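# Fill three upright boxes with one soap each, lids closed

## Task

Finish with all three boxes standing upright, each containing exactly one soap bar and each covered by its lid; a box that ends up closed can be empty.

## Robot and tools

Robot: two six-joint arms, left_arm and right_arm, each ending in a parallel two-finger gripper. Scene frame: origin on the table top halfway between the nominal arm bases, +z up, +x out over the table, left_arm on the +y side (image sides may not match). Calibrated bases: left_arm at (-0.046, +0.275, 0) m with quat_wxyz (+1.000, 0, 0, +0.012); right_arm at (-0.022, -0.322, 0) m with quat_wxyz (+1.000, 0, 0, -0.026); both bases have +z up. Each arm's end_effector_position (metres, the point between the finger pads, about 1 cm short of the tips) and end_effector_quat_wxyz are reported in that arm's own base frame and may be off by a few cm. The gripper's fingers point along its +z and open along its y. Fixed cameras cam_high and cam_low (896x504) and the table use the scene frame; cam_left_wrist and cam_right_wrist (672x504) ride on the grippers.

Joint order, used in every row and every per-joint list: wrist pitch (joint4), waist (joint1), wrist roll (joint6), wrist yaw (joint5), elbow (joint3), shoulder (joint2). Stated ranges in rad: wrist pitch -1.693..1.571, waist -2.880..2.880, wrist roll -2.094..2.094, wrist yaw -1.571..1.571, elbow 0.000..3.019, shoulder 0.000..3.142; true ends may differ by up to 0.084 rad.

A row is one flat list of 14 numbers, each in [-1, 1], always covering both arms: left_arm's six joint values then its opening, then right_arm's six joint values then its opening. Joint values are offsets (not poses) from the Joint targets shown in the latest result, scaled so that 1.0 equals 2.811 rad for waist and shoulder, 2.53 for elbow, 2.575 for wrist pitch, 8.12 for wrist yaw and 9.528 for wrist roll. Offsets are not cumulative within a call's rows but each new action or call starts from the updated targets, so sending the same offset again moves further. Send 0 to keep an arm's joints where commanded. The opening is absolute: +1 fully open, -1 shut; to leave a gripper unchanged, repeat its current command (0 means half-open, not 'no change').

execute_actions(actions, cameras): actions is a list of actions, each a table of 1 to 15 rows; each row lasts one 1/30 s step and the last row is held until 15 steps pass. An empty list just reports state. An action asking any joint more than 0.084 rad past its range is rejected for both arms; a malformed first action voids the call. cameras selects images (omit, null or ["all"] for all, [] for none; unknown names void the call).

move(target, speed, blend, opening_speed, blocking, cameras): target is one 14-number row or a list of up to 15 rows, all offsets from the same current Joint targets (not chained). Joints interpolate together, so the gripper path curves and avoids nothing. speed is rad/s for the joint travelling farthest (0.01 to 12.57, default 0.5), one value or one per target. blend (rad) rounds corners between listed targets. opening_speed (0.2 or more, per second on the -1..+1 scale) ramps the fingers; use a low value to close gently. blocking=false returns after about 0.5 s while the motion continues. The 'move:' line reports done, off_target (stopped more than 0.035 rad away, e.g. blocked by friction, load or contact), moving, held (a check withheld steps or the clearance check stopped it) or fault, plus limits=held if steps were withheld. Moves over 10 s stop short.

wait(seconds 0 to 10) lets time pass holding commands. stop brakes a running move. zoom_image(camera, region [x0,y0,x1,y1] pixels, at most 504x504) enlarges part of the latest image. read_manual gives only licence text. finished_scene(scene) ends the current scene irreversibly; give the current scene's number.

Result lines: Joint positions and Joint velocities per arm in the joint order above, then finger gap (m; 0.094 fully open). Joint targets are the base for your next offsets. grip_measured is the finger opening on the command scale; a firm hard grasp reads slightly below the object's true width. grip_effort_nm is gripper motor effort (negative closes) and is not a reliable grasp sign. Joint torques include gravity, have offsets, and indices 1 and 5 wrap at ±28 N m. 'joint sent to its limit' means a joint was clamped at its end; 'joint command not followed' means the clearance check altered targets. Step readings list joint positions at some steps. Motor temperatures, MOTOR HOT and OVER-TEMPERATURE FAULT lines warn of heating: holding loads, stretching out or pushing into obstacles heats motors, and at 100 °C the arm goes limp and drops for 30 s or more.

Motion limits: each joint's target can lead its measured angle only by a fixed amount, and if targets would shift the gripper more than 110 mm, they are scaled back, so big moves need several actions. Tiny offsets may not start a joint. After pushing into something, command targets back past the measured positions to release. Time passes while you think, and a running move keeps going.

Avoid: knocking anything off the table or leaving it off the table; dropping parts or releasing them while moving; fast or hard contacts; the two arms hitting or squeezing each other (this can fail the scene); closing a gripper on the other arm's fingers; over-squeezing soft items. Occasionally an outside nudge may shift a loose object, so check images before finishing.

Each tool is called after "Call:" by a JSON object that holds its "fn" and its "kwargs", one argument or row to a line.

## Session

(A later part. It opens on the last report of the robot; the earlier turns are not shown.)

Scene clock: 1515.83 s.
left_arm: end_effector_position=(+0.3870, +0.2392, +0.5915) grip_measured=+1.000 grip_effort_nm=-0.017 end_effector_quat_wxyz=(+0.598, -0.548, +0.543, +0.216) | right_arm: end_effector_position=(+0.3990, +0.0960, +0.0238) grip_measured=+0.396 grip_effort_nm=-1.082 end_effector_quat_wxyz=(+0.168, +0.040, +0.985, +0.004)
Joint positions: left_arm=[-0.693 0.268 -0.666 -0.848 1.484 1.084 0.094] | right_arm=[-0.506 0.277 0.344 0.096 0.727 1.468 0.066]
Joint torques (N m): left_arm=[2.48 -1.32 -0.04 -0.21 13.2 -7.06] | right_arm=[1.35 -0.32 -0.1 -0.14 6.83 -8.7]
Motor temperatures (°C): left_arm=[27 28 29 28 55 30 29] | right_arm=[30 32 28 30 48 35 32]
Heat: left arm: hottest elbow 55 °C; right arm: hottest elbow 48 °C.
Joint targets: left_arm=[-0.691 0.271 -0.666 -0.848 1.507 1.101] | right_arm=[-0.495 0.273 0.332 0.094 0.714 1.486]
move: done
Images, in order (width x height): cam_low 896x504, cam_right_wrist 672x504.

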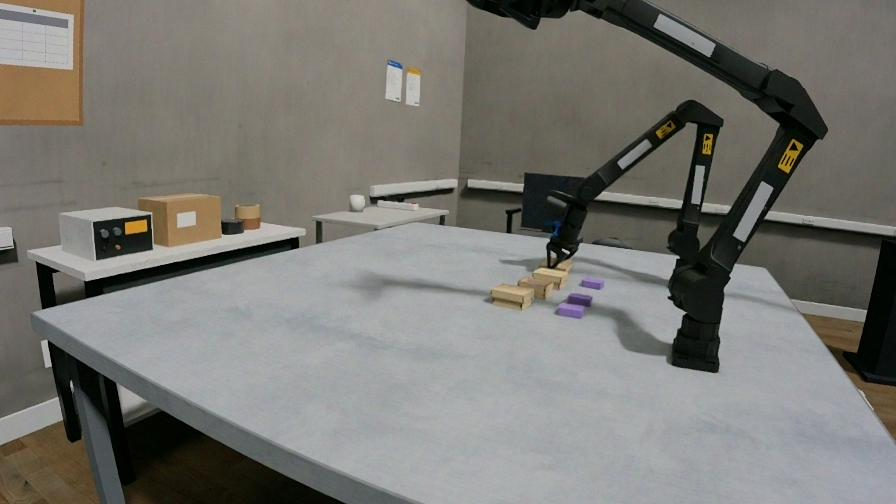

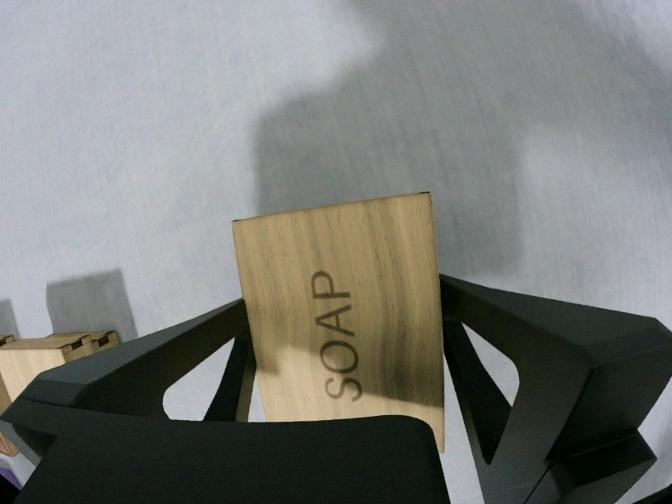

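Call:
{"fn": "move", "kwargs": {
  "target": [0,0,0,0,0,0,1,0.007,0,0,0,0,0.0064,0.25],
  "speed": 0.06,
  "cameras": ["cam_right_wrist"]
}}

Call:
{"fn": "move", "kwargs": {
  "target": [0,0,0,0,0,0,1,0,0,0,0,0,0,0.6],
  "opening_speed": 0.2,
  "cameras": ["cam_right_wrist","cam_low"]
}}

Call:
{"fn": "zoom_image", "kwargs": {
  "camera": "cam_low",
  "region": [520, 220, 600, 280]
}}

Scene clock: 1526.93 s.
left_arm: end_effector_position=(+0.3870, +0.2392, +0.5915) grip_measured=+1.000 grip_effort_nm=-0.017 end_effector_quat_wxyz=(+0.598, -0.548, +0.543, +0.216) | right_arm: end_effector_position=(+0.4013, +0.0966, +0.0188) grip_measured=+0.396 grip_effort_nm=-1.072 end_effector_quat_wxyz=(+0.168, +0.040, +0.985, +0.004)
Joint positions: left_arm=[-0.693 0.268 -0.666 -0.848 1.484 1.084 0.094] | right_arm=[-0.488 0.277 0.344 0.096 0.727 1.484 0.066]
Joint torques (N m): left_arm=[2.5 -1.32 -0.04 -0.21 13.2 -7] | right_arm=[1.37 -0.32 -0.1 -0.14 6.72 -8.76]
Motor temperatures (°C): left_arm=[27 28 29 28 55 30 29] | right_arm=[30 32 28 30 47 34 32]
Heat: left arm: hottest elbow 55 °C; right arm: hottest elbow 47 °C.
Joint targets: left_arm=[-0.691 0.271 -0.666 -0.848 1.507 1.101] | right_arm=[-0.477 0.273 0.332 0.094 0.714 1.504]
move: done

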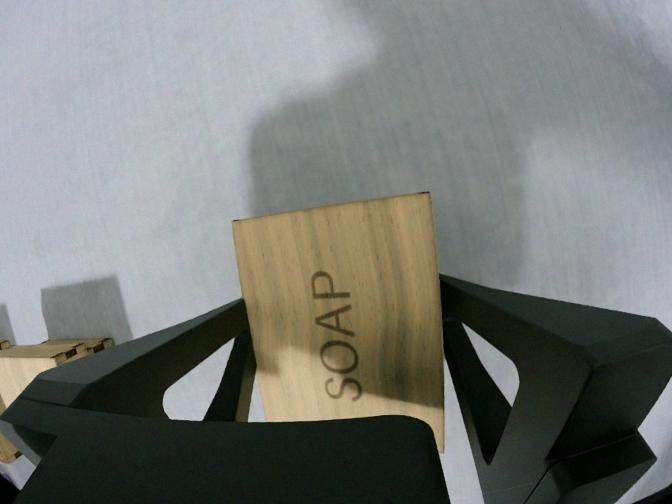

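Scene clock: 1528.97 s.
left_arm: end_effector_position=(+0.3870, +0.2392, +0.5915) grip_measured=+1.000 grip_effort_nm=-0.007 end_effector_quat_wxyz=(+0.598, -0.548, +0.543, +0.216) | right_arm: end_effector_position=(+0.4014, +0.0966, +0.0189) grip_measured=+0.598 grip_effort_nm=0.037 end_effector_quat_wxyz=(+0.168, +0.040, +0.985, +0.004)
Joint positions: left_arm=[-0.693 0.268 -0.666 -0.848 1.484 1.084 0.094] | right_arm=[-0.488 0.277 0.344 0.096 0.727 1.484 0.075]
Joint torques (N m): left_arm=[2.48 -1.32 -0.04 -0.21 13.22 -7] | right_arm=[1.39 -0.26 -0.1 -0.14 6.74 -8.76]
Motor temperatures (°C): left_arm=[27 28 29 28 55 30 29] | right_arm=[30 32 28 30 47 34 32]
Heat: left arm: hottest elbow 55 °C; right arm: hottest elbow 47 °C.
Joint targets: left_arm=[-0.691 0.271 -0.666 -0.848 1.507 1.101] | right_arm=[-0.477 0.273 0.332 0.094 0.714 1.504]
move: done
Images, in order (width x height): cam_low 896x504, cam_right_wrist 672x504.

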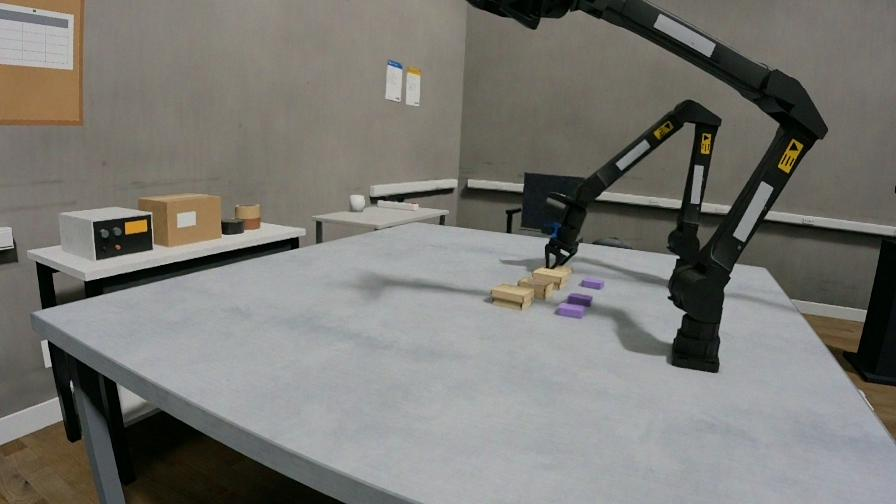

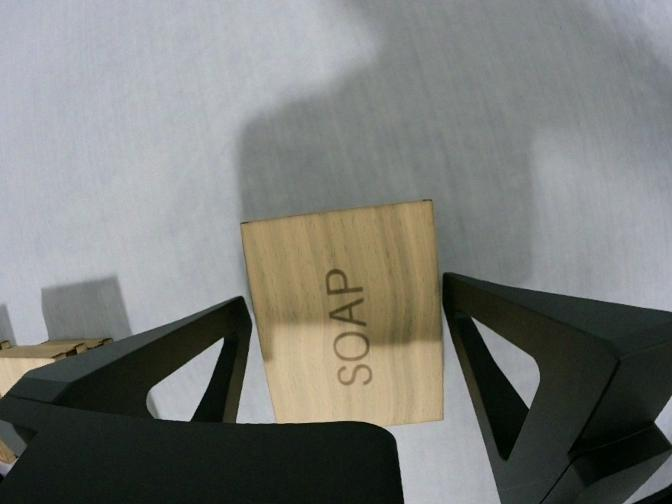

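Scaled by 6.300 (camera's finer frame: 1280x720).

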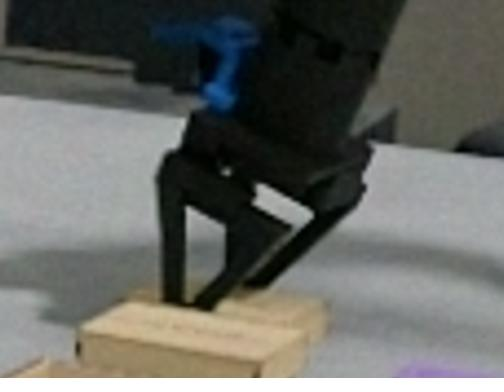

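Call:
{"fn": "move", "kwargs": {
  "target": [
    [0,0,0,0,0,0,1,0,0,0,0,0.03,-0.0427,0.6],
    [0,0,0,0,0,0,1,-0.3115,0.1764,0.0546,-0.0117,0.3206,0.1007,0.6]
  ],
  "speed": 0.6,
  "blend": 0.05,
  "cameras": ["cam_right_wrist","cam_low","cam_high"]
}}

Call:
{"fn": "zoom_image", "kwargs": {
  "camera": "cam_right_wrist",
  "region": [230, 100, 460, 320]
}}

Scene clock: 1551.23 s.
left_arm: end_effector_position=(+0.3870, +0.2392, +0.5915) grip_measured=+1.000 grip_effort_nm=-0.007 end_effector_quat_wxyz=(+0.598, -0.548, +0.543, +0.216) | right_arm: end_effector_position=(+0.3773, +0.3670, +0.1326) grip_measured=+0.598 grip_effort_nm=0.032 end_effector_quat_wxyz=(+0.002, +0.034, +0.999, +0.002)
Joint positions: left_arm=[-0.693 0.268 -0.666 -0.848 1.484 1.084 0.094] | right_arm=[-1.271 0.772 0.841 0 1.465 1.76 0.075]
Joint torques (N m): left_arm=[2.5 -1.38 -0.03 -0.21 13.22 -7] | right_arm=[0.08 -0.32 0.12 -0.15 14.45 -14.33]
Motor temperatures (°C): left_arm=[27 28 29 28 55 30 29] | right_arm=[30 32 28 30 46 34 31]
Heat: left arm: hottest elbow 55 °C; right arm: hottest elbow 46 °C.
Joint targets: left_arm=[-0.691 0.271 -0.666 -0.848 1.507 1.101] | right_arm=[-1.279 0.769 0.853 -0.001 1.525 1.787]
move: off_target (right_arm); right_arm: the elbow is farthest, 0.060 rad from its target
Images, in order (width x height): cam_high 896x504, cam_low 896x504, cam_right_wrist 672x504.

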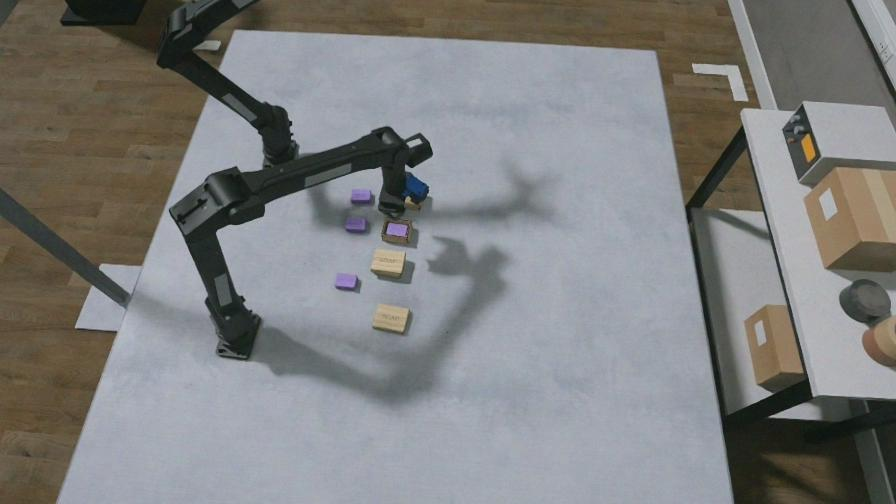

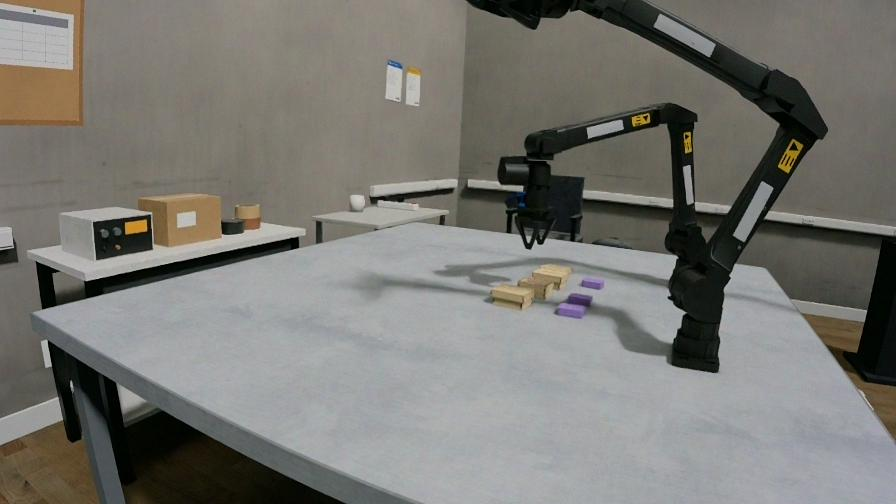

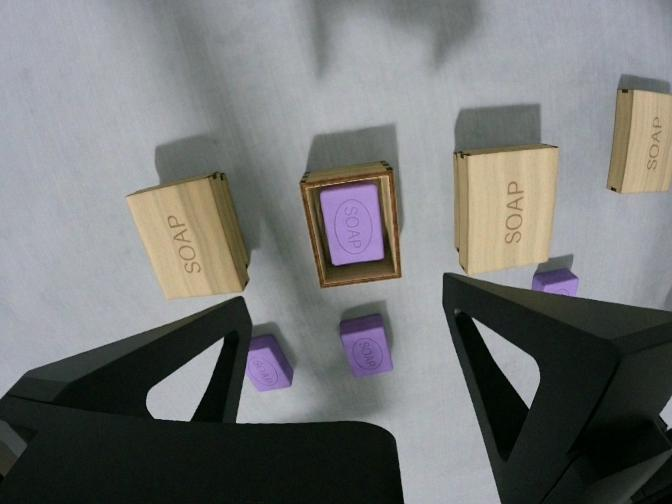

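Scaled by 2.191 (camera's finer frame: 960x720).

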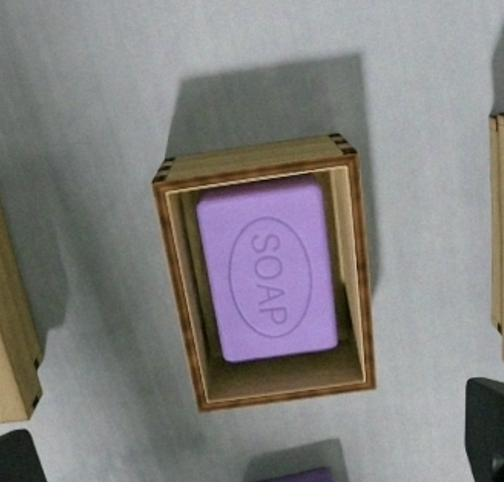

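Call:
{"fn": "move", "kwargs": {
  "target": [0,0,0,0,0,0,1,0.0656,-0.1885,-0.0576,0,-0.1874,-0.101,1],
  "speed": 0.6,
  "cameras": ["cam_right_wrist"]
}}

Scene clock: 1603.60 s.
left_arm: end_effector_position=(+0.3870, +0.2392, +0.5915) grip_measured=+1.000 grip_effort_nm=-0.007 end_effector_quat_wxyz=(+0.598, -0.548, +0.543, +0.216) | right_arm: end_effector_position=(+0.4019, +0.0967, +0.1004) grip_measured=+0.998 grip_effort_nm=0.037 end_effector_quat_wxyz=(+0.001, +0.039, +0.999, +0.000)
Joint positions: left_arm=[-0.693 0.268 -0.666 -0.848 1.484 1.084 0.094] | right_arm=[-1.119 0.237 0.316 0 1.066 1.516 0.094]
Joint torques (N m): left_arm=[2.48 -1.38 -0.03 -0.21 13.19 -7] | right_arm=[0.73 0.21 -0.07 -0.16 7.6 -12.98]
Motor temperatures (°C): left_arm=[27 28 29 28 55 30 29] | right_arm=[30 32 28 30 56 35 31]
Heat: left arm: hottest elbow 55 °C; right arm: hottest elbow 56 °C.
Joint targets: left_arm=[-0.691 0.271 -0.666 -0.848 1.507 1.101] | right_arm=[-1.110 0.239 0.304 -0.001 1.051 1.503]
move: done

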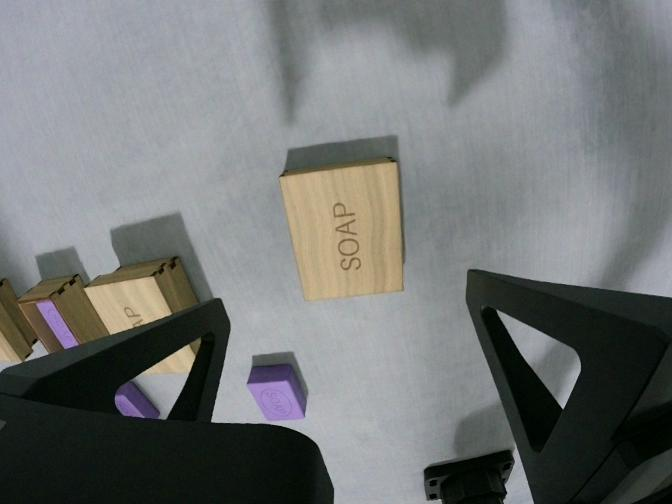

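Call:
{"fn": "move", "kwargs": {
  "target": [0,0,0,0,0,0,1,0.0858,0,0,0,-0.0344,0.0587,0.75],
  "speed": 0.25,
  "cameras": ["cam_right_wrist"]
}}

Scene clock: 1638.23 s.
left_arm: end_effector_position=(+0.3870, +0.2392, +0.5915) grip_measured=+1.000 grip_effort_nm=-0.007 end_effector_quat_wxyz=(+0.598, -0.548, +0.543, +0.216) | right_arm: end_effector_position=(+0.4060, +0.0977, +0.0185) grip_measured=+0.752 grip_effort_nm=-0.129 end_effector_quat_wxyz=(+0.000, +0.039, +0.999, +0.000)
Joint positions: left_arm=[-0.693 0.268 -0.666 -0.848 1.484 1.084 0.094] | right_arm=[-0.898 0.237 0.315 0 0.976 1.649 0.082]
Joint torques (N m): left_arm=[2.48 -1.44 -0.04 -0.21 13.22 -7] | right_arm=[0.81 0.21 -0.09 -0.16 6.72 -11.34]
Motor temperatures (°C): left_arm=[27 28 29 28 55 30 29] | right_arm=[30 32 28 30 48 34 30]
Heat: left arm: hottest elbow 55 °C; right arm: hottest elbow 48 °C.
Joint targets: left_arm=[-0.691 0.271 -0.666 -0.848 1.507 1.101] | right_arm=[-0.889 0.239 0.304 -0.001 0.964 1.668]
move: done

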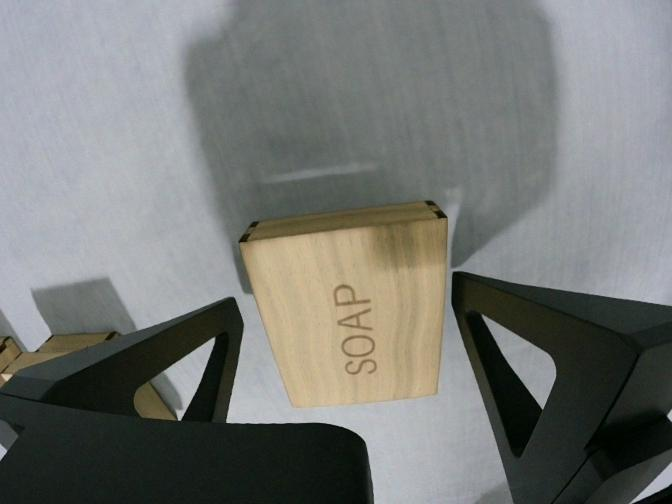

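Call:
{"fn": "move", "kwargs": {
  "target": [0,0,0,0,0,0,1,0,0,0,0,0,0,0.25],
  "opening_speed": 0.3,
  "cameras": ["cam_right_wrist"]
}}

Call:
{"fn": "zoom_image", "kwargs": {
  "camera": "cam_right_wrist",
  "region": [220, 180, 460, 430]
}}

Scene clock: 1649.27 s.
left_arm: end_effector_position=(+0.3870, +0.2392, +0.5915) grip_measured=+1.000 grip_effort_nm=-0.012 end_effector_quat_wxyz=(+0.598, -0.548, +0.543, +0.216) | right_arm: end_effector_position=(+0.4060, +0.0977, +0.0185) grip_measured=+0.355 grip_effort_nm=-1.053 end_effector_quat_wxyz=(+0.000, +0.039, +0.999, +0.000)
Joint positions: left_arm=[-0.693 0.268 -0.666 -0.848 1.484 1.084 0.094] | right_arm=[-0.898 0.237 0.315 0 0.976 1.649 0.064]
Joint torques (N m): left_arm=[2.5 -1.38 -0.04 -0.21 13.2 -7] | right_arm=[0.73 0.21 -0.09 -0.17 6.72 -11.4]
Motor temperatures (°C): left_arm=[27 28 29 28 55 30 29] | right_arm=[30 32 28 30 47 34 30]
Heat: left arm: hottest elbow 55 °C; right arm: hottest elbow 47 °C.
Joint targets: left_arm=[-0.691 0.271 -0.666 -0.848 1.507 1.101] | right_arm=[-0.889 0.239 0.304 -0.001 0.964 1.668]
move: done

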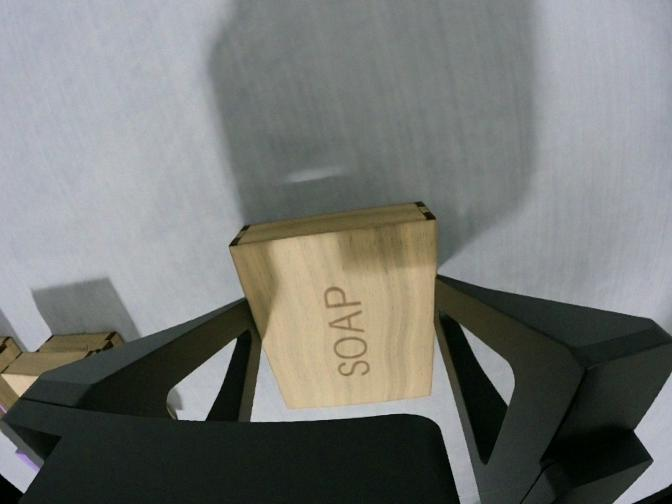

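Scaled by 2.016 (camera's finer frame: 960x720).

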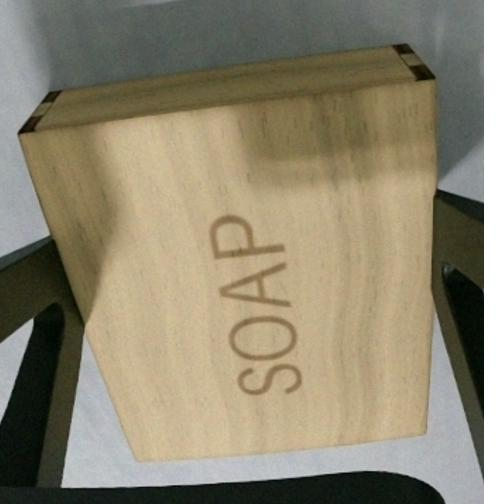

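Call:
{"fn": "move", "kwargs": {
  "target": [
    [0,0,0,0,0,0,1,0,0,0,0,0.0316,-0.0534,0.25],
    [0,0,0,0,0,0,1,-0.1072,0.1878,0.0557,0,0.1875,0.0523,0.25]
  ],
  "speed": 0.4,
  "cameras": ["cam_right_wrist","cam_low"]
}}

Call:
{"fn": "zoom_image", "kwargs": {
  "camera": "cam_low",
  "region": [500, 235, 580, 315]
}}

Scene clock: 1684.03 s.
left_arm: end_effector_position=(+0.3870, +0.2392, +0.5915) grip_measured=+1.000 grip_effort_nm=-0.012 end_effector_quat_wxyz=(+0.598, -0.548, +0.543, +0.216) | right_arm: end_effector_position=(+0.3739, +0.3633, +0.0865) grip_measured=+0.353 grip_effort_nm=-1.082 end_effector_quat_wxyz=(+0.000, +0.025, +1.000, +0.001)
Joint positions: left_arm=[-0.693 0.268 -0.666 -0.848 1.484 1.084 0.094] | right_arm=[-1.157 0.772 0.822 -0.001 1.379 1.791 0.064]
Joint torques (N m): left_arm=[2.5 -1.38 -0.04 -0.21 13.22 -7] | right_arm=[0.08 -0.38 0.13 -0.11 13.94 -14.56]
Motor temperatures (°C): left_arm=[27 28 29 28 55 30 29] | right_arm=[30 32 28 30 45 34 32]
Heat: left arm: hottest elbow 55 °C; right arm: hottest elbow 45 °C.
Joint targets: left_arm=[-0.691 0.271 -0.666 -0.848 1.507 1.101] | right_arm=[-1.165 0.767 0.834 -0.001 1.438 1.815]
move: off_target (right_arm); right_arm: the elbow is farthest, 0.059 rad from its target
Images, in order (width x height): cam_low 896x504, cam_right_wrist 672x504.

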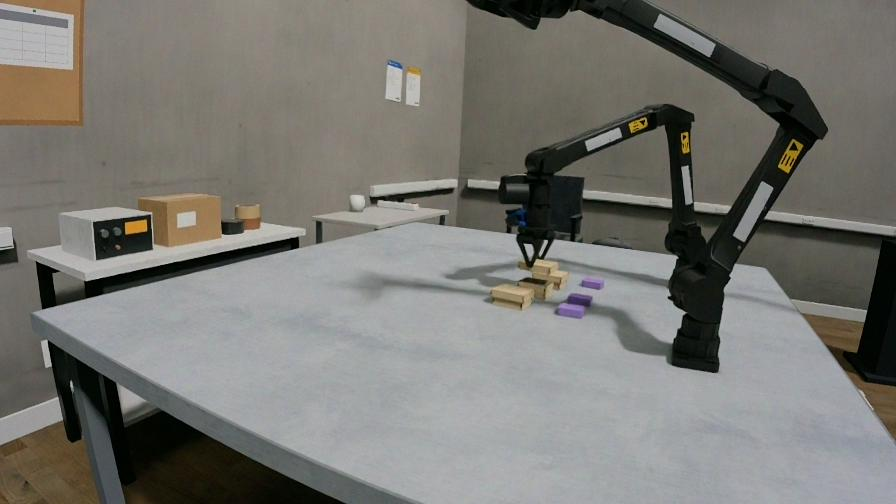

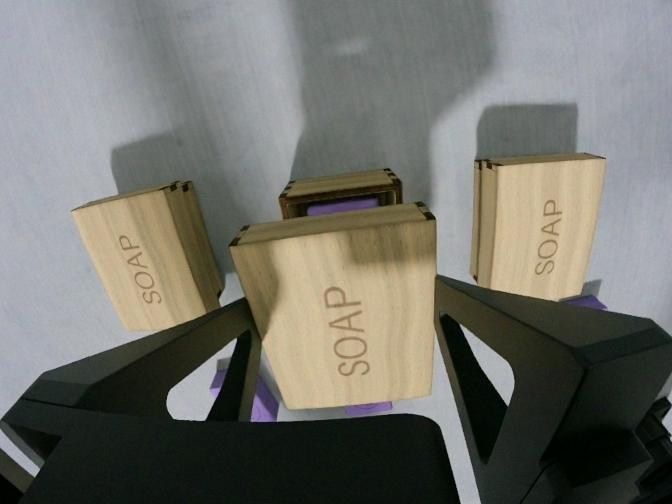

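Scaled by 6.300 (camera's finer frame: 1280x720).

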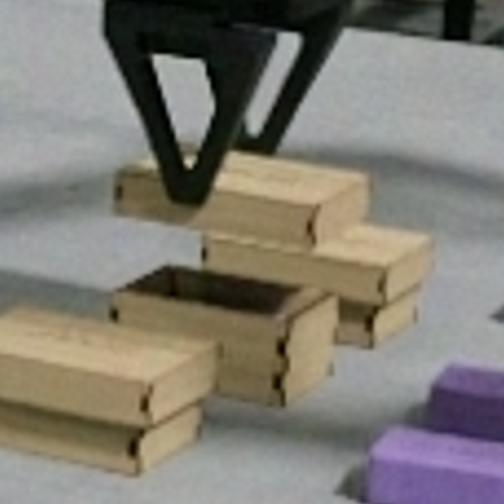

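Call:
{"fn": "move", "kwargs": {
  "target": [
    [0,0,0,0,0,0,1,0,-0.0028,0,0,0,0,0.25],
    [0,0,0,0,0,0,1,0.033,-0.0028,0,0,-0.0403,0.0146,0.25]
  ],
  "speed": 0.15,
  "cameras": ["cam_right_wrist","cam_low"]
}}

Call:
{"fn": "zoom_image", "kwargs": {
  "camera": "cam_low",
  "region": [500, 245, 570, 315]
}}

Call:
{"fn": "zoom_image", "kwargs": {
  "camera": "cam_right_wrist",
  "region": [210, 150, 460, 440]
}}

Scene clock: 1708.30 s.
left_arm: end_effector_position=(+0.3870, +0.2392, +0.5915) grip_measured=+1.000 grip_effort_nm=-0.017 end_effector_quat_wxyz=(+0.598, -0.548, +0.543, +0.216) | right_arm: end_effector_position=(+0.3767, +0.3626, +0.0545) grip_measured=+0.353 grip_effort_nm=-1.082 end_effector_quat_wxyz=(-0.001, +0.028, +1.000, -0.001)
Joint positions: left_arm=[-0.693 0.268 -0.666 -0.848 1.484 1.084 0.094] | right_arm=[-1.089 0.767 0.823 -0.001 1.348 1.834 0.064]
Joint torques (N m): left_arm=[2.48 -1.44 -0.04 -0.2 13.22 -7] | right_arm=[0.68 -0.62 0.11 -0.11 7.64 -15.15]
Motor temperatures (°C): left_arm=[27 28 29 28 55 30 29] | right_arm=[30 32 28 30 48 34 32]
Heat: left arm: hottest elbow 55 °C; right arm: hottest elbow 48 °C.
Joint targets: left_arm=[-0.691 0.271 -0.666 -0.848 1.507 1.101] | right_arm=[-1.080 0.759 0.834 -0.001 1.336 1.856]
move: done
Images, in order (width x height): cam_low 896x504, cam_right_wrist 672x504.

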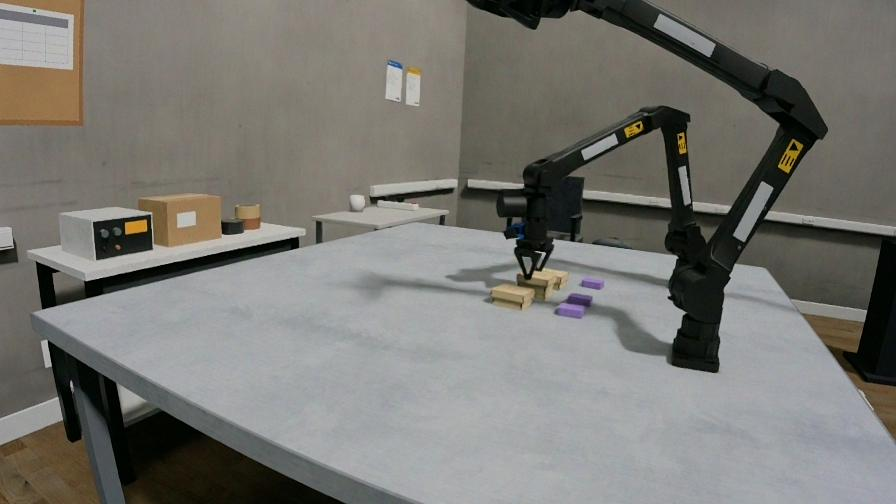

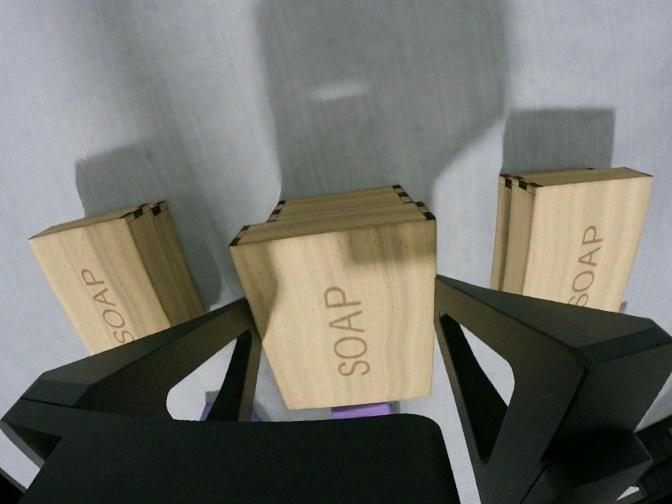

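Scaled by 7.200 (camera's finer frame: 1280x720).

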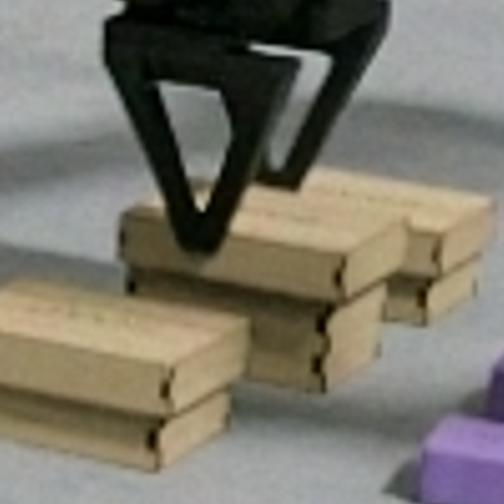

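Scaled by 1.738 (camera's finer frame: 960x720).

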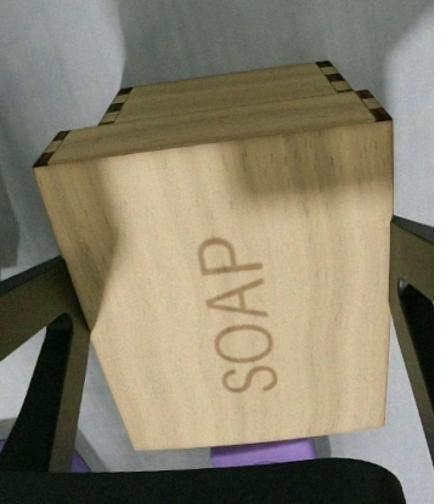

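Call:
{"fn": "move", "kwargs": {
  "target": [0,0,0,0,0,0,1,0.0031,-0.0018,0,0,0,0.003,0.25],
  "speed": 0.05,
  "cameras": ["cam_low"]
}}

Call:
{"fn": "zoom_image", "kwargs": {
  "camera": "cam_low",
  "region": [500, 245, 570, 315]
}}

Scene clock: 1726.97 s.
left_arm: end_effector_position=(+0.3870, +0.2392, +0.5915) grip_measured=+1.000 grip_effort_nm=-0.007 end_effector_quat_wxyz=(+0.598, -0.548, +0.543, +0.216) | right_arm: end_effector_position=(+0.3793, +0.3621, +0.0537) grip_measured=+0.353 grip_effort_nm=-1.077 end_effector_quat_wxyz=(+0.000, +0.030, +1.000, +0.001)
Joint positions: left_arm=[-0.693 0.268 -0.666 -0.848 1.484 1.084 0.094] | right_arm=[-1.082 0.763 0.823 -0.001 1.348 1.835 0.064]
Joint torques (N m): left_arm=[2.47 -1.38 -0.04 -0.2 13.2 -7] | right_arm=[0.75 -0.73 0.12 -0.11 7.64 -14.51]
Motor temperatures (°C): left_arm=[27 28 29 28 56 30 29] | right_arm=[30 32 28 30 48 34 32]
Heat: left arm: hottest elbow 56 °C; right arm: hottest elbow 48 °C.
Joint targets: left_arm=[-0.691 0.271 -0.666 -0.848 1.507 1.101] | right_arm=[-1.072 0.754 0.835 -0.001 1.336 1.865]
move: done

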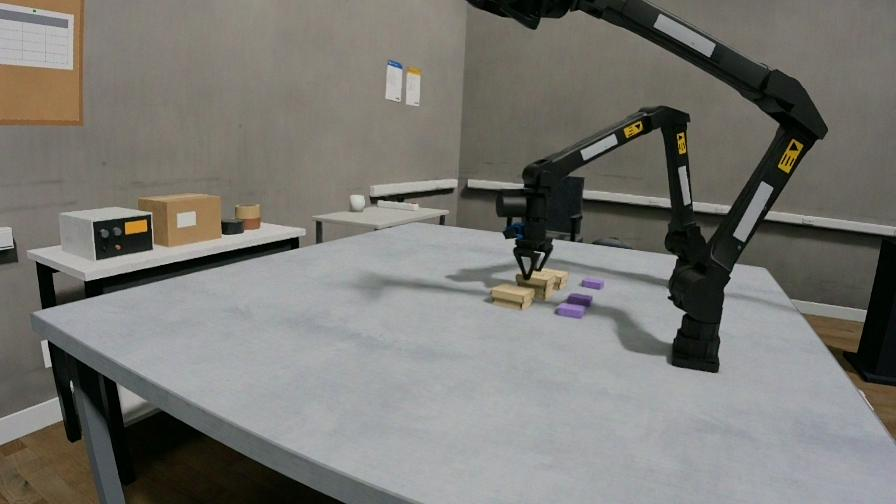

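Scaled by 7.200 (camera's finer frame: 1280x720).

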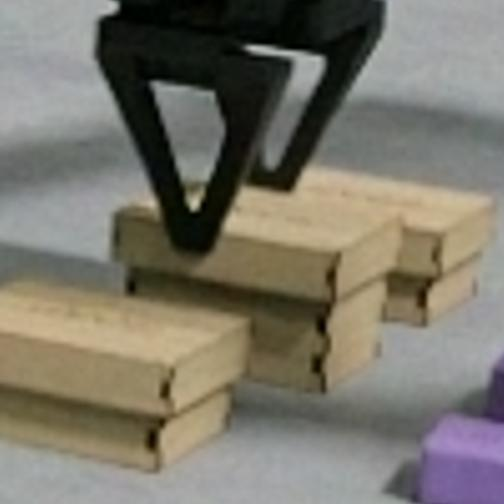

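Call:
{"fn": "move", "kwargs": {
  "target": [0,0,0,0,0,0,1,0.0035,0.001,0,0,-0.004,0.001,0.25],
  "speed": 0.05,
  "cameras": ["cam_low","cam_right_wrist"]
}}

Call:
{"fn": "zoom_image", "kwargs": {
  "camera": "cam_low",
  "region": [500, 245, 570, 315]
}}

Call:
{"fn": "zoom_image", "kwargs": {
  "camera": "cam_right_wrist",
  "region": [210, 150, 460, 440]
}}

Scene clock: 1735.30 s.
left_arm: end_effector_position=(+0.3870, +0.2392, +0.5915) grip_measured=+1.000 grip_effort_nm=-0.012 end_effector_quat_wxyz=(+0.598, -0.548, +0.543, +0.216) | right_arm: end_effector_position=(+0.3794, +0.3622, +0.0533) grip_measured=+0.353 grip_effort_nm=-1.072 end_effector_quat_wxyz=(+0.001, +0.030, +1.000, +0.001)
Joint positions: left_arm=[-0.693 0.268 -0.666 -0.848 1.484 1.084 0.094] | right_arm=[-1.08 0.763 0.823 -0.001 1.347 1.835 0.064]
Joint torques (N m): left_arm=[2.48 -1.38 -0.04 -0.21 13.22 -7] | right_arm=[0.99 -0.5 0.11 -0.11 6.89 -14.27]
Motor temperatures (°C): left_arm=[27 28 29 28 56 30 29] | right_arm=[30 32 28 30 48 34 32]
Heat: left arm: hottest elbow 56 °C; right arm: hottest elbow 48 °C.
Joint targets: left_arm=[-0.691 0.271 -0.666 -0.848 1.507 1.101] | right_arm=[-1.063 0.757 0.835 -0.001 1.326 1.867]
move: done

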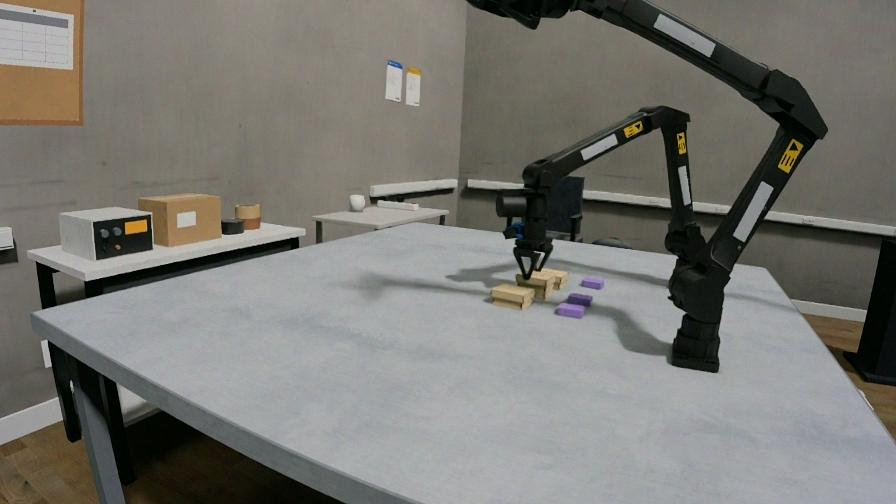

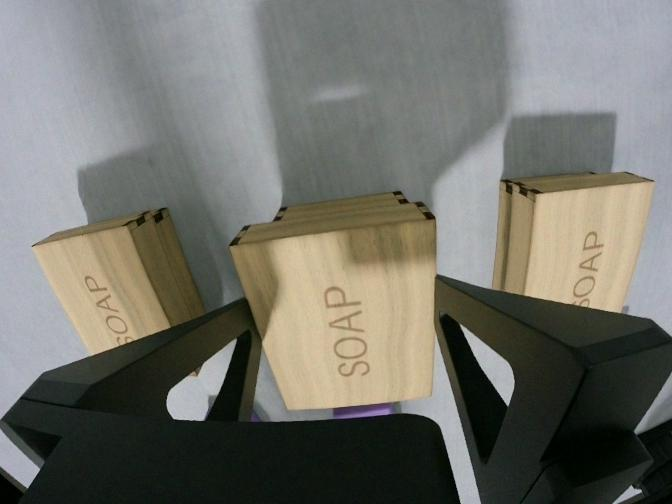

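Scaled by 7.200 (camera's finer frame: 1280x720).

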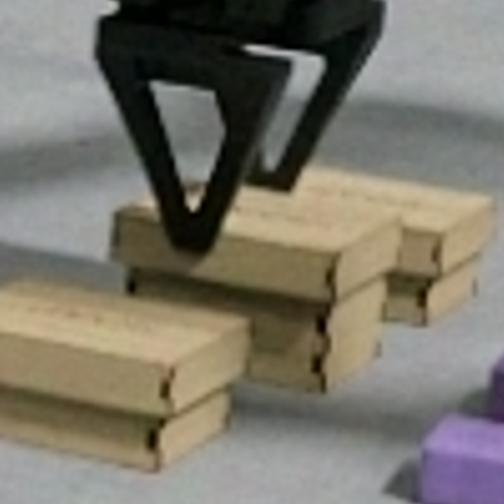

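Scaled by 1.738 (camera's finer frame: 960x720).

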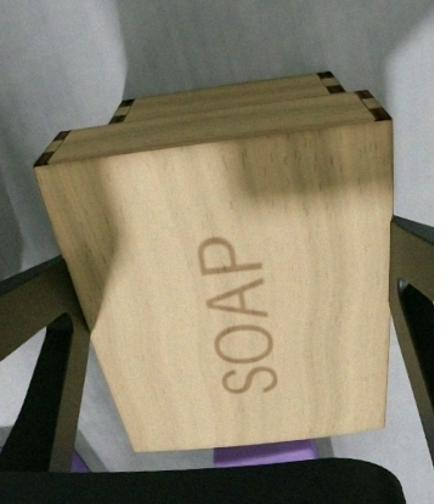

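Call:
{"fn": "move", "kwargs": {
  "target": [0,0,0,0,0,0,1,-0.0035,0,0,0,0.009,-0.0025,0.25],
  "speed": 0.1,
  "cameras": []
}}

Call:
{"fn": "move", "kwargs": {
  "target": [0,0,0,0,0,0,1,0,0,0,0,0,0,0.47],
  "opening_speed": 0.2,
  "cameras": ["cam_low","cam_right_wrist"]
}}

Call:
{"fn": "zoom_image", "kwargs": {
  "camera": "cam_low",
  "region": [500, 245, 570, 315]
}}

Call:
{"fn": "zoom_image", "kwargs": {
  "camera": "cam_right_wrist",
  "region": [210, 150, 460, 440]
}}

Scene clock: 1744.97 s.
left_arm: end_effector_position=(+0.3870, +0.2392, +0.5915) grip_measured=+1.000 grip_effort_nm=-0.027 end_effector_quat_wxyz=(+0.598, -0.548, +0.543, +0.216) | right_arm: end_effector_position=(+0.3794, +0.3622, +0.0533) grip_measured=+0.353 grip_effort_nm=-1.072 end_effector_quat_wxyz=(+0.001, +0.030, +1.000, +0.001)
Joint positions: left_arm=[-0.693 0.268 -0.666 -0.848 1.484 1.084 0.094] | right_arm=[-1.08 0.763 0.823 -0.001 1.347 1.835 0.064]
Joint torques (N m): left_arm=[2.48 -1.32 -0.04 -0.21 13.2 -7] | right_arm=[0.68 -0.5 0.12 -0.11 8.79 -14.8]
Motor temperatures (°C): left_arm=[27 28 29 28 56 30 29] | right_arm=[30 32 28 30 47 35 32]
Heat: left arm: hottest elbow 56 °C; right arm: hottest elbow 47 °C.
Joint targets: left_arm=[-0.691 0.271 -0.666 -0.848 1.507 1.101] | right_arm=[-1.072 0.757 0.835 -0.001 1.349 1.860]
move: done

Scene clock: 1746.33 s.
left_arm: end_effector_position=(+0.3870, +0.2392, +0.5915) grip_measured=+1.000 grip_effort_nm=-0.017 end_effector_quat_wxyz=(+0.598, -0.548, +0.543, +0.216) | right_arm: end_effector_position=(+0.3793, +0.3621, +0.0530) grip_measured=+0.468 grip_effort_nm=0.042 end_effector_quat_wxyz=(+0.001, +0.030, +1.000, +0.001)
Joint positions: left_arm=[-0.693 0.268 -0.666 -0.848 1.484 1.084 0.094] | right_arm=[-1.08 0.763 0.823 -0.001 1.347 1.836 0.069]
Joint torques (N m): left_arm=[2.48 -1.38 -0.04 -0.21 13.2 -7] | right_arm=[0.66 -0.56 0.11 -0.11 8.8 -14.92]
Motor temperatures (°C): left_arm=[27 28 29 28 56 30 29] | right_arm=[30 32 28 30 47 35 32]
Heat: left arm: hottest elbow 56 °C; right arm: hottest elbow 47 °C.
Joint targets: left_arm=[-0.691 0.271 -0.666 -0.848 1.507 1.101] | right_arm=[-1.072 0.757 0.835 -0.001 1.349 1.861]
move: done

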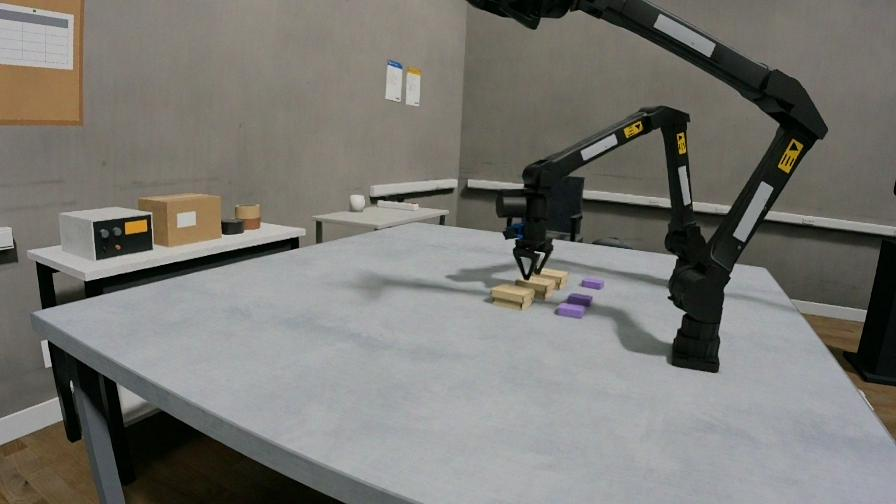

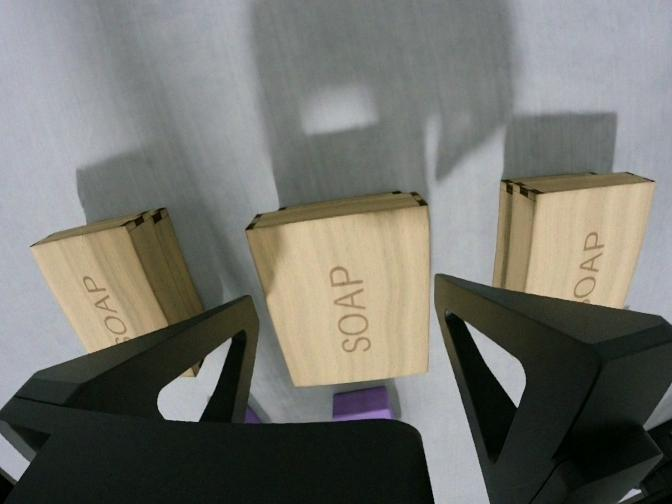

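Scaled by 7.200 (camera's finer frame: 1280x720).

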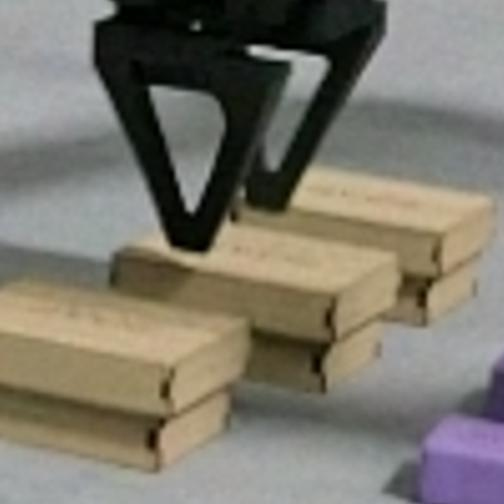

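Scaled by 1.738 (camera's finer frame: 960x720).

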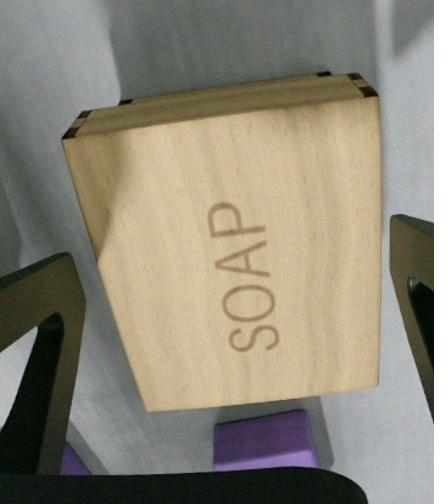

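Call:
{"fn": "move", "kwargs": {
  "target": [
    [0,0,0,0,0,0,1,0,0,0,0,0.0237,-0.0356,0.47],
    [0,0,0,0,0,0,1,-0.1231,0.042,0.0126,0,0.2032,0.0548,0.47]
  ],
  "speed": 0.5,
  "cameras": ["cam_right_wrist","cam_high"]
}}

Scene clock: 1766.80 s.
left_arm: end_effector_position=(+0.3870, +0.2392, +0.5915) grip_measured=+1.000 grip_effort_nm=-0.012 end_effector_quat_wxyz=(+0.598, -0.548, +0.543, +0.216) | right_arm: end_effector_position=(+0.3955, +0.4698, +0.1363) grip_measured=+0.468 grip_effort_nm=0.042 end_effector_quat_wxyz=(+0.003, +0.035, +0.999, +0.004)
Joint positions: left_arm=[-0.693 0.268 -0.666 -0.848 1.484 1.084 0.094] | right_arm=[-1.381 0.872 0.942 -0.001 1.803 1.983 0.069]
Joint torques (N m): left_arm=[2.48 -1.38 -0.04 -0.21 13.2 -7] | right_arm=[0.09 0.32 0.11 -0.11 14.65 -17.49]
Motor temperatures (°C): left_arm=[27 28 29 28 56 30 29] | right_arm=[30 32 28 30 48 36 31]
Heat: left arm: hottest elbow 56 °C; right arm: hottest elbow 48 °C.
Joint targets: left_arm=[-0.691 0.271 -0.666 -0.848 1.507 1.101] | right_arm=[-1.389 0.875 0.955 -0.001 1.863 2.015]
move: off_target (right_arm); right_arm: the elbow is farthest, 0.060 rad from its target
Images, in order (width x height): cam_high 896x504, cam_right_wrist 672x504.

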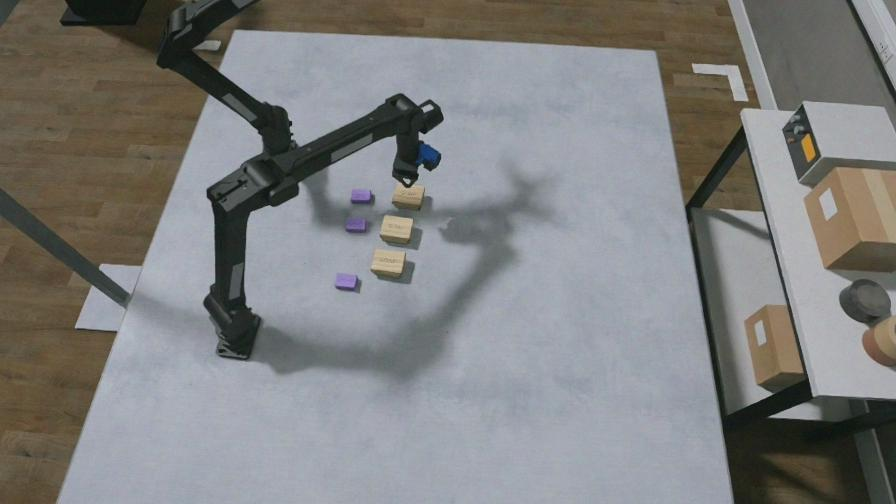

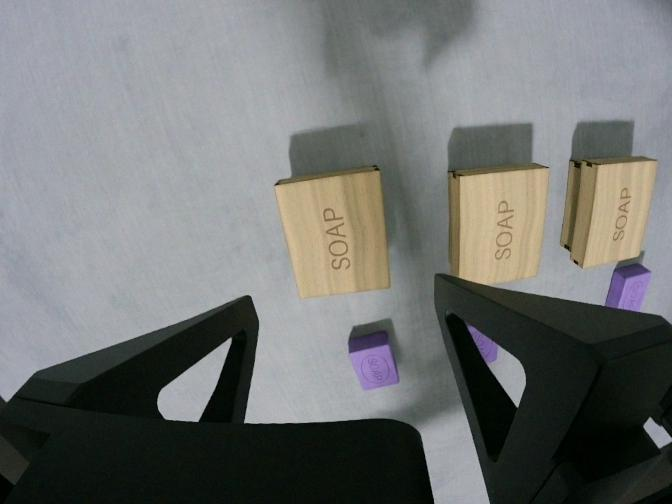

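Call:
{"fn": "move", "kwargs": {
  "target": [0,0,0,0,0,0,1,0.061,0.0046,0.001,0,-0.0597,0.0238,0.9],
  "speed": 0.25,
  "cameras": ["cam_right_wrist"]
}}

Scene clock: 1788.37 s.
left_arm: end_effector_position=(+0.3870, +0.2392, +0.5915) grip_measured=+1.000 grip_effort_nm=-0.012 end_effector_quat_wxyz=(+0.598, -0.548, +0.543, +0.216) | right_arm: end_effector_position=(+0.3937, +0.4765, +0.0593) grip_measured=+0.898 grip_effort_nm=0.037 end_effector_quat_wxyz=(-0.003, +0.036, +0.999, -0.004)
Joint positions: left_arm=[-0.693 0.268 -0.666 -0.848 1.484 1.084 0.094] | right_arm=[-1.241 0.881 0.952 -0.001 1.722 2.062 0.089]
Joint torques (N m): left_arm=[2.48 -1.38 -0.04 -0.2 13.2 -7] | right_arm=[0.69 0.67 0.13 -0.11 8.35 -19.31]
Motor temperatures (°C): left_arm=[27 28 29 28 56 30 29] | right_arm=[30 32 28 30 53 35 31]
Heat: left arm: hottest elbow 56 °C; right arm: hottest elbow 53 °C.
Joint targets: left_arm=[-0.691 0.271 -0.666 -0.848 1.507 1.101] | right_arm=[-1.232 0.888 0.964 -0.001 1.712 2.081]
move: done

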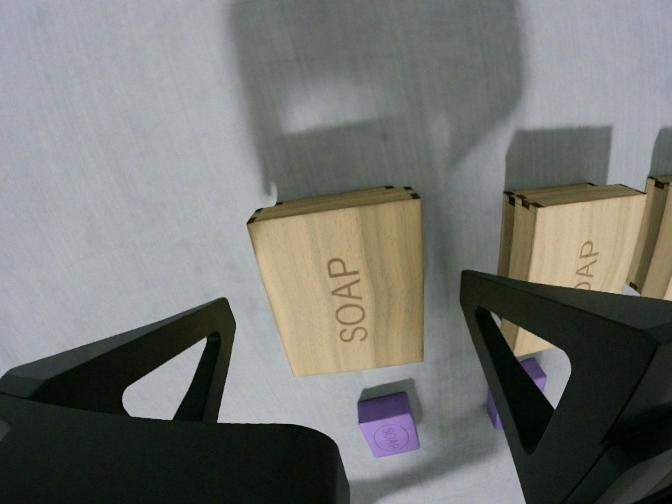

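Call:
{"fn": "move", "kwargs": {
  "target": [0,0,0,0,0,0,1,0.0252,0.001,0,0,-0.0142,0.0085,0.9],
  "speed": 0.12,
  "cameras": ["cam_right_wrist"]
}}

Scene clock: 1798.60 s.
left_arm: end_effector_position=(+0.3870, +0.2392, +0.5915) grip_measured=+1.000 grip_effort_nm=-0.012 end_effector_quat_wxyz=(+0.598, -0.548, +0.543, +0.216) | right_arm: end_effector_position=(+0.3941, +0.4791, +0.0390) grip_measured=+0.898 grip_effort_nm=0.032 end_effector_quat_wxyz=(+0.002, +0.035, +0.999, +0.003)
Joint positions: left_arm=[-0.693 0.268 -0.666 -0.848 1.484 1.084 0.094] | right_arm=[-1.176 0.883 0.953 -0.001 1.689 2.076 0.089]
Joint torques (N m): left_arm=[2.48 -1.38 -0.04 -0.2 13.19 -7] | right_arm=[0.66 0.73 0.11 -0.11 7.94 -18.67]
Motor temperatures (°C): left_arm=[27 28 29 28 56 30 29] | right_arm=[30 32 28 30 51 35 31]
Heat: left arm: hottest elbow 56 °C; right arm: hottest elbow 51 °C.
Joint targets: left_arm=[-0.691 0.271 -0.666 -0.848 1.507 1.101] | right_arm=[-1.167 0.891 0.964 -0.001 1.676 2.105]
move: done

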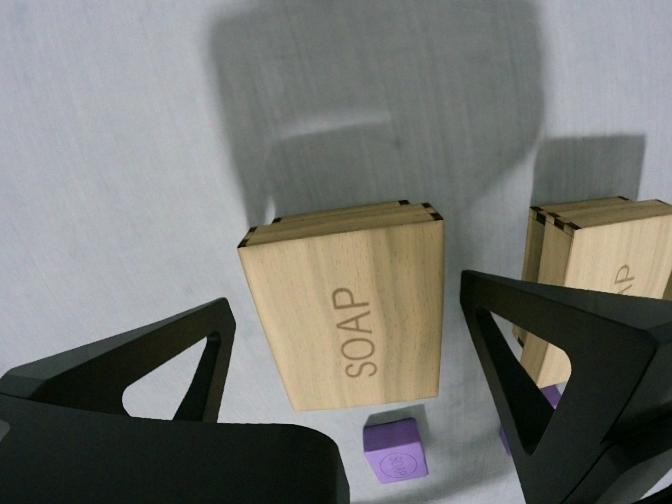

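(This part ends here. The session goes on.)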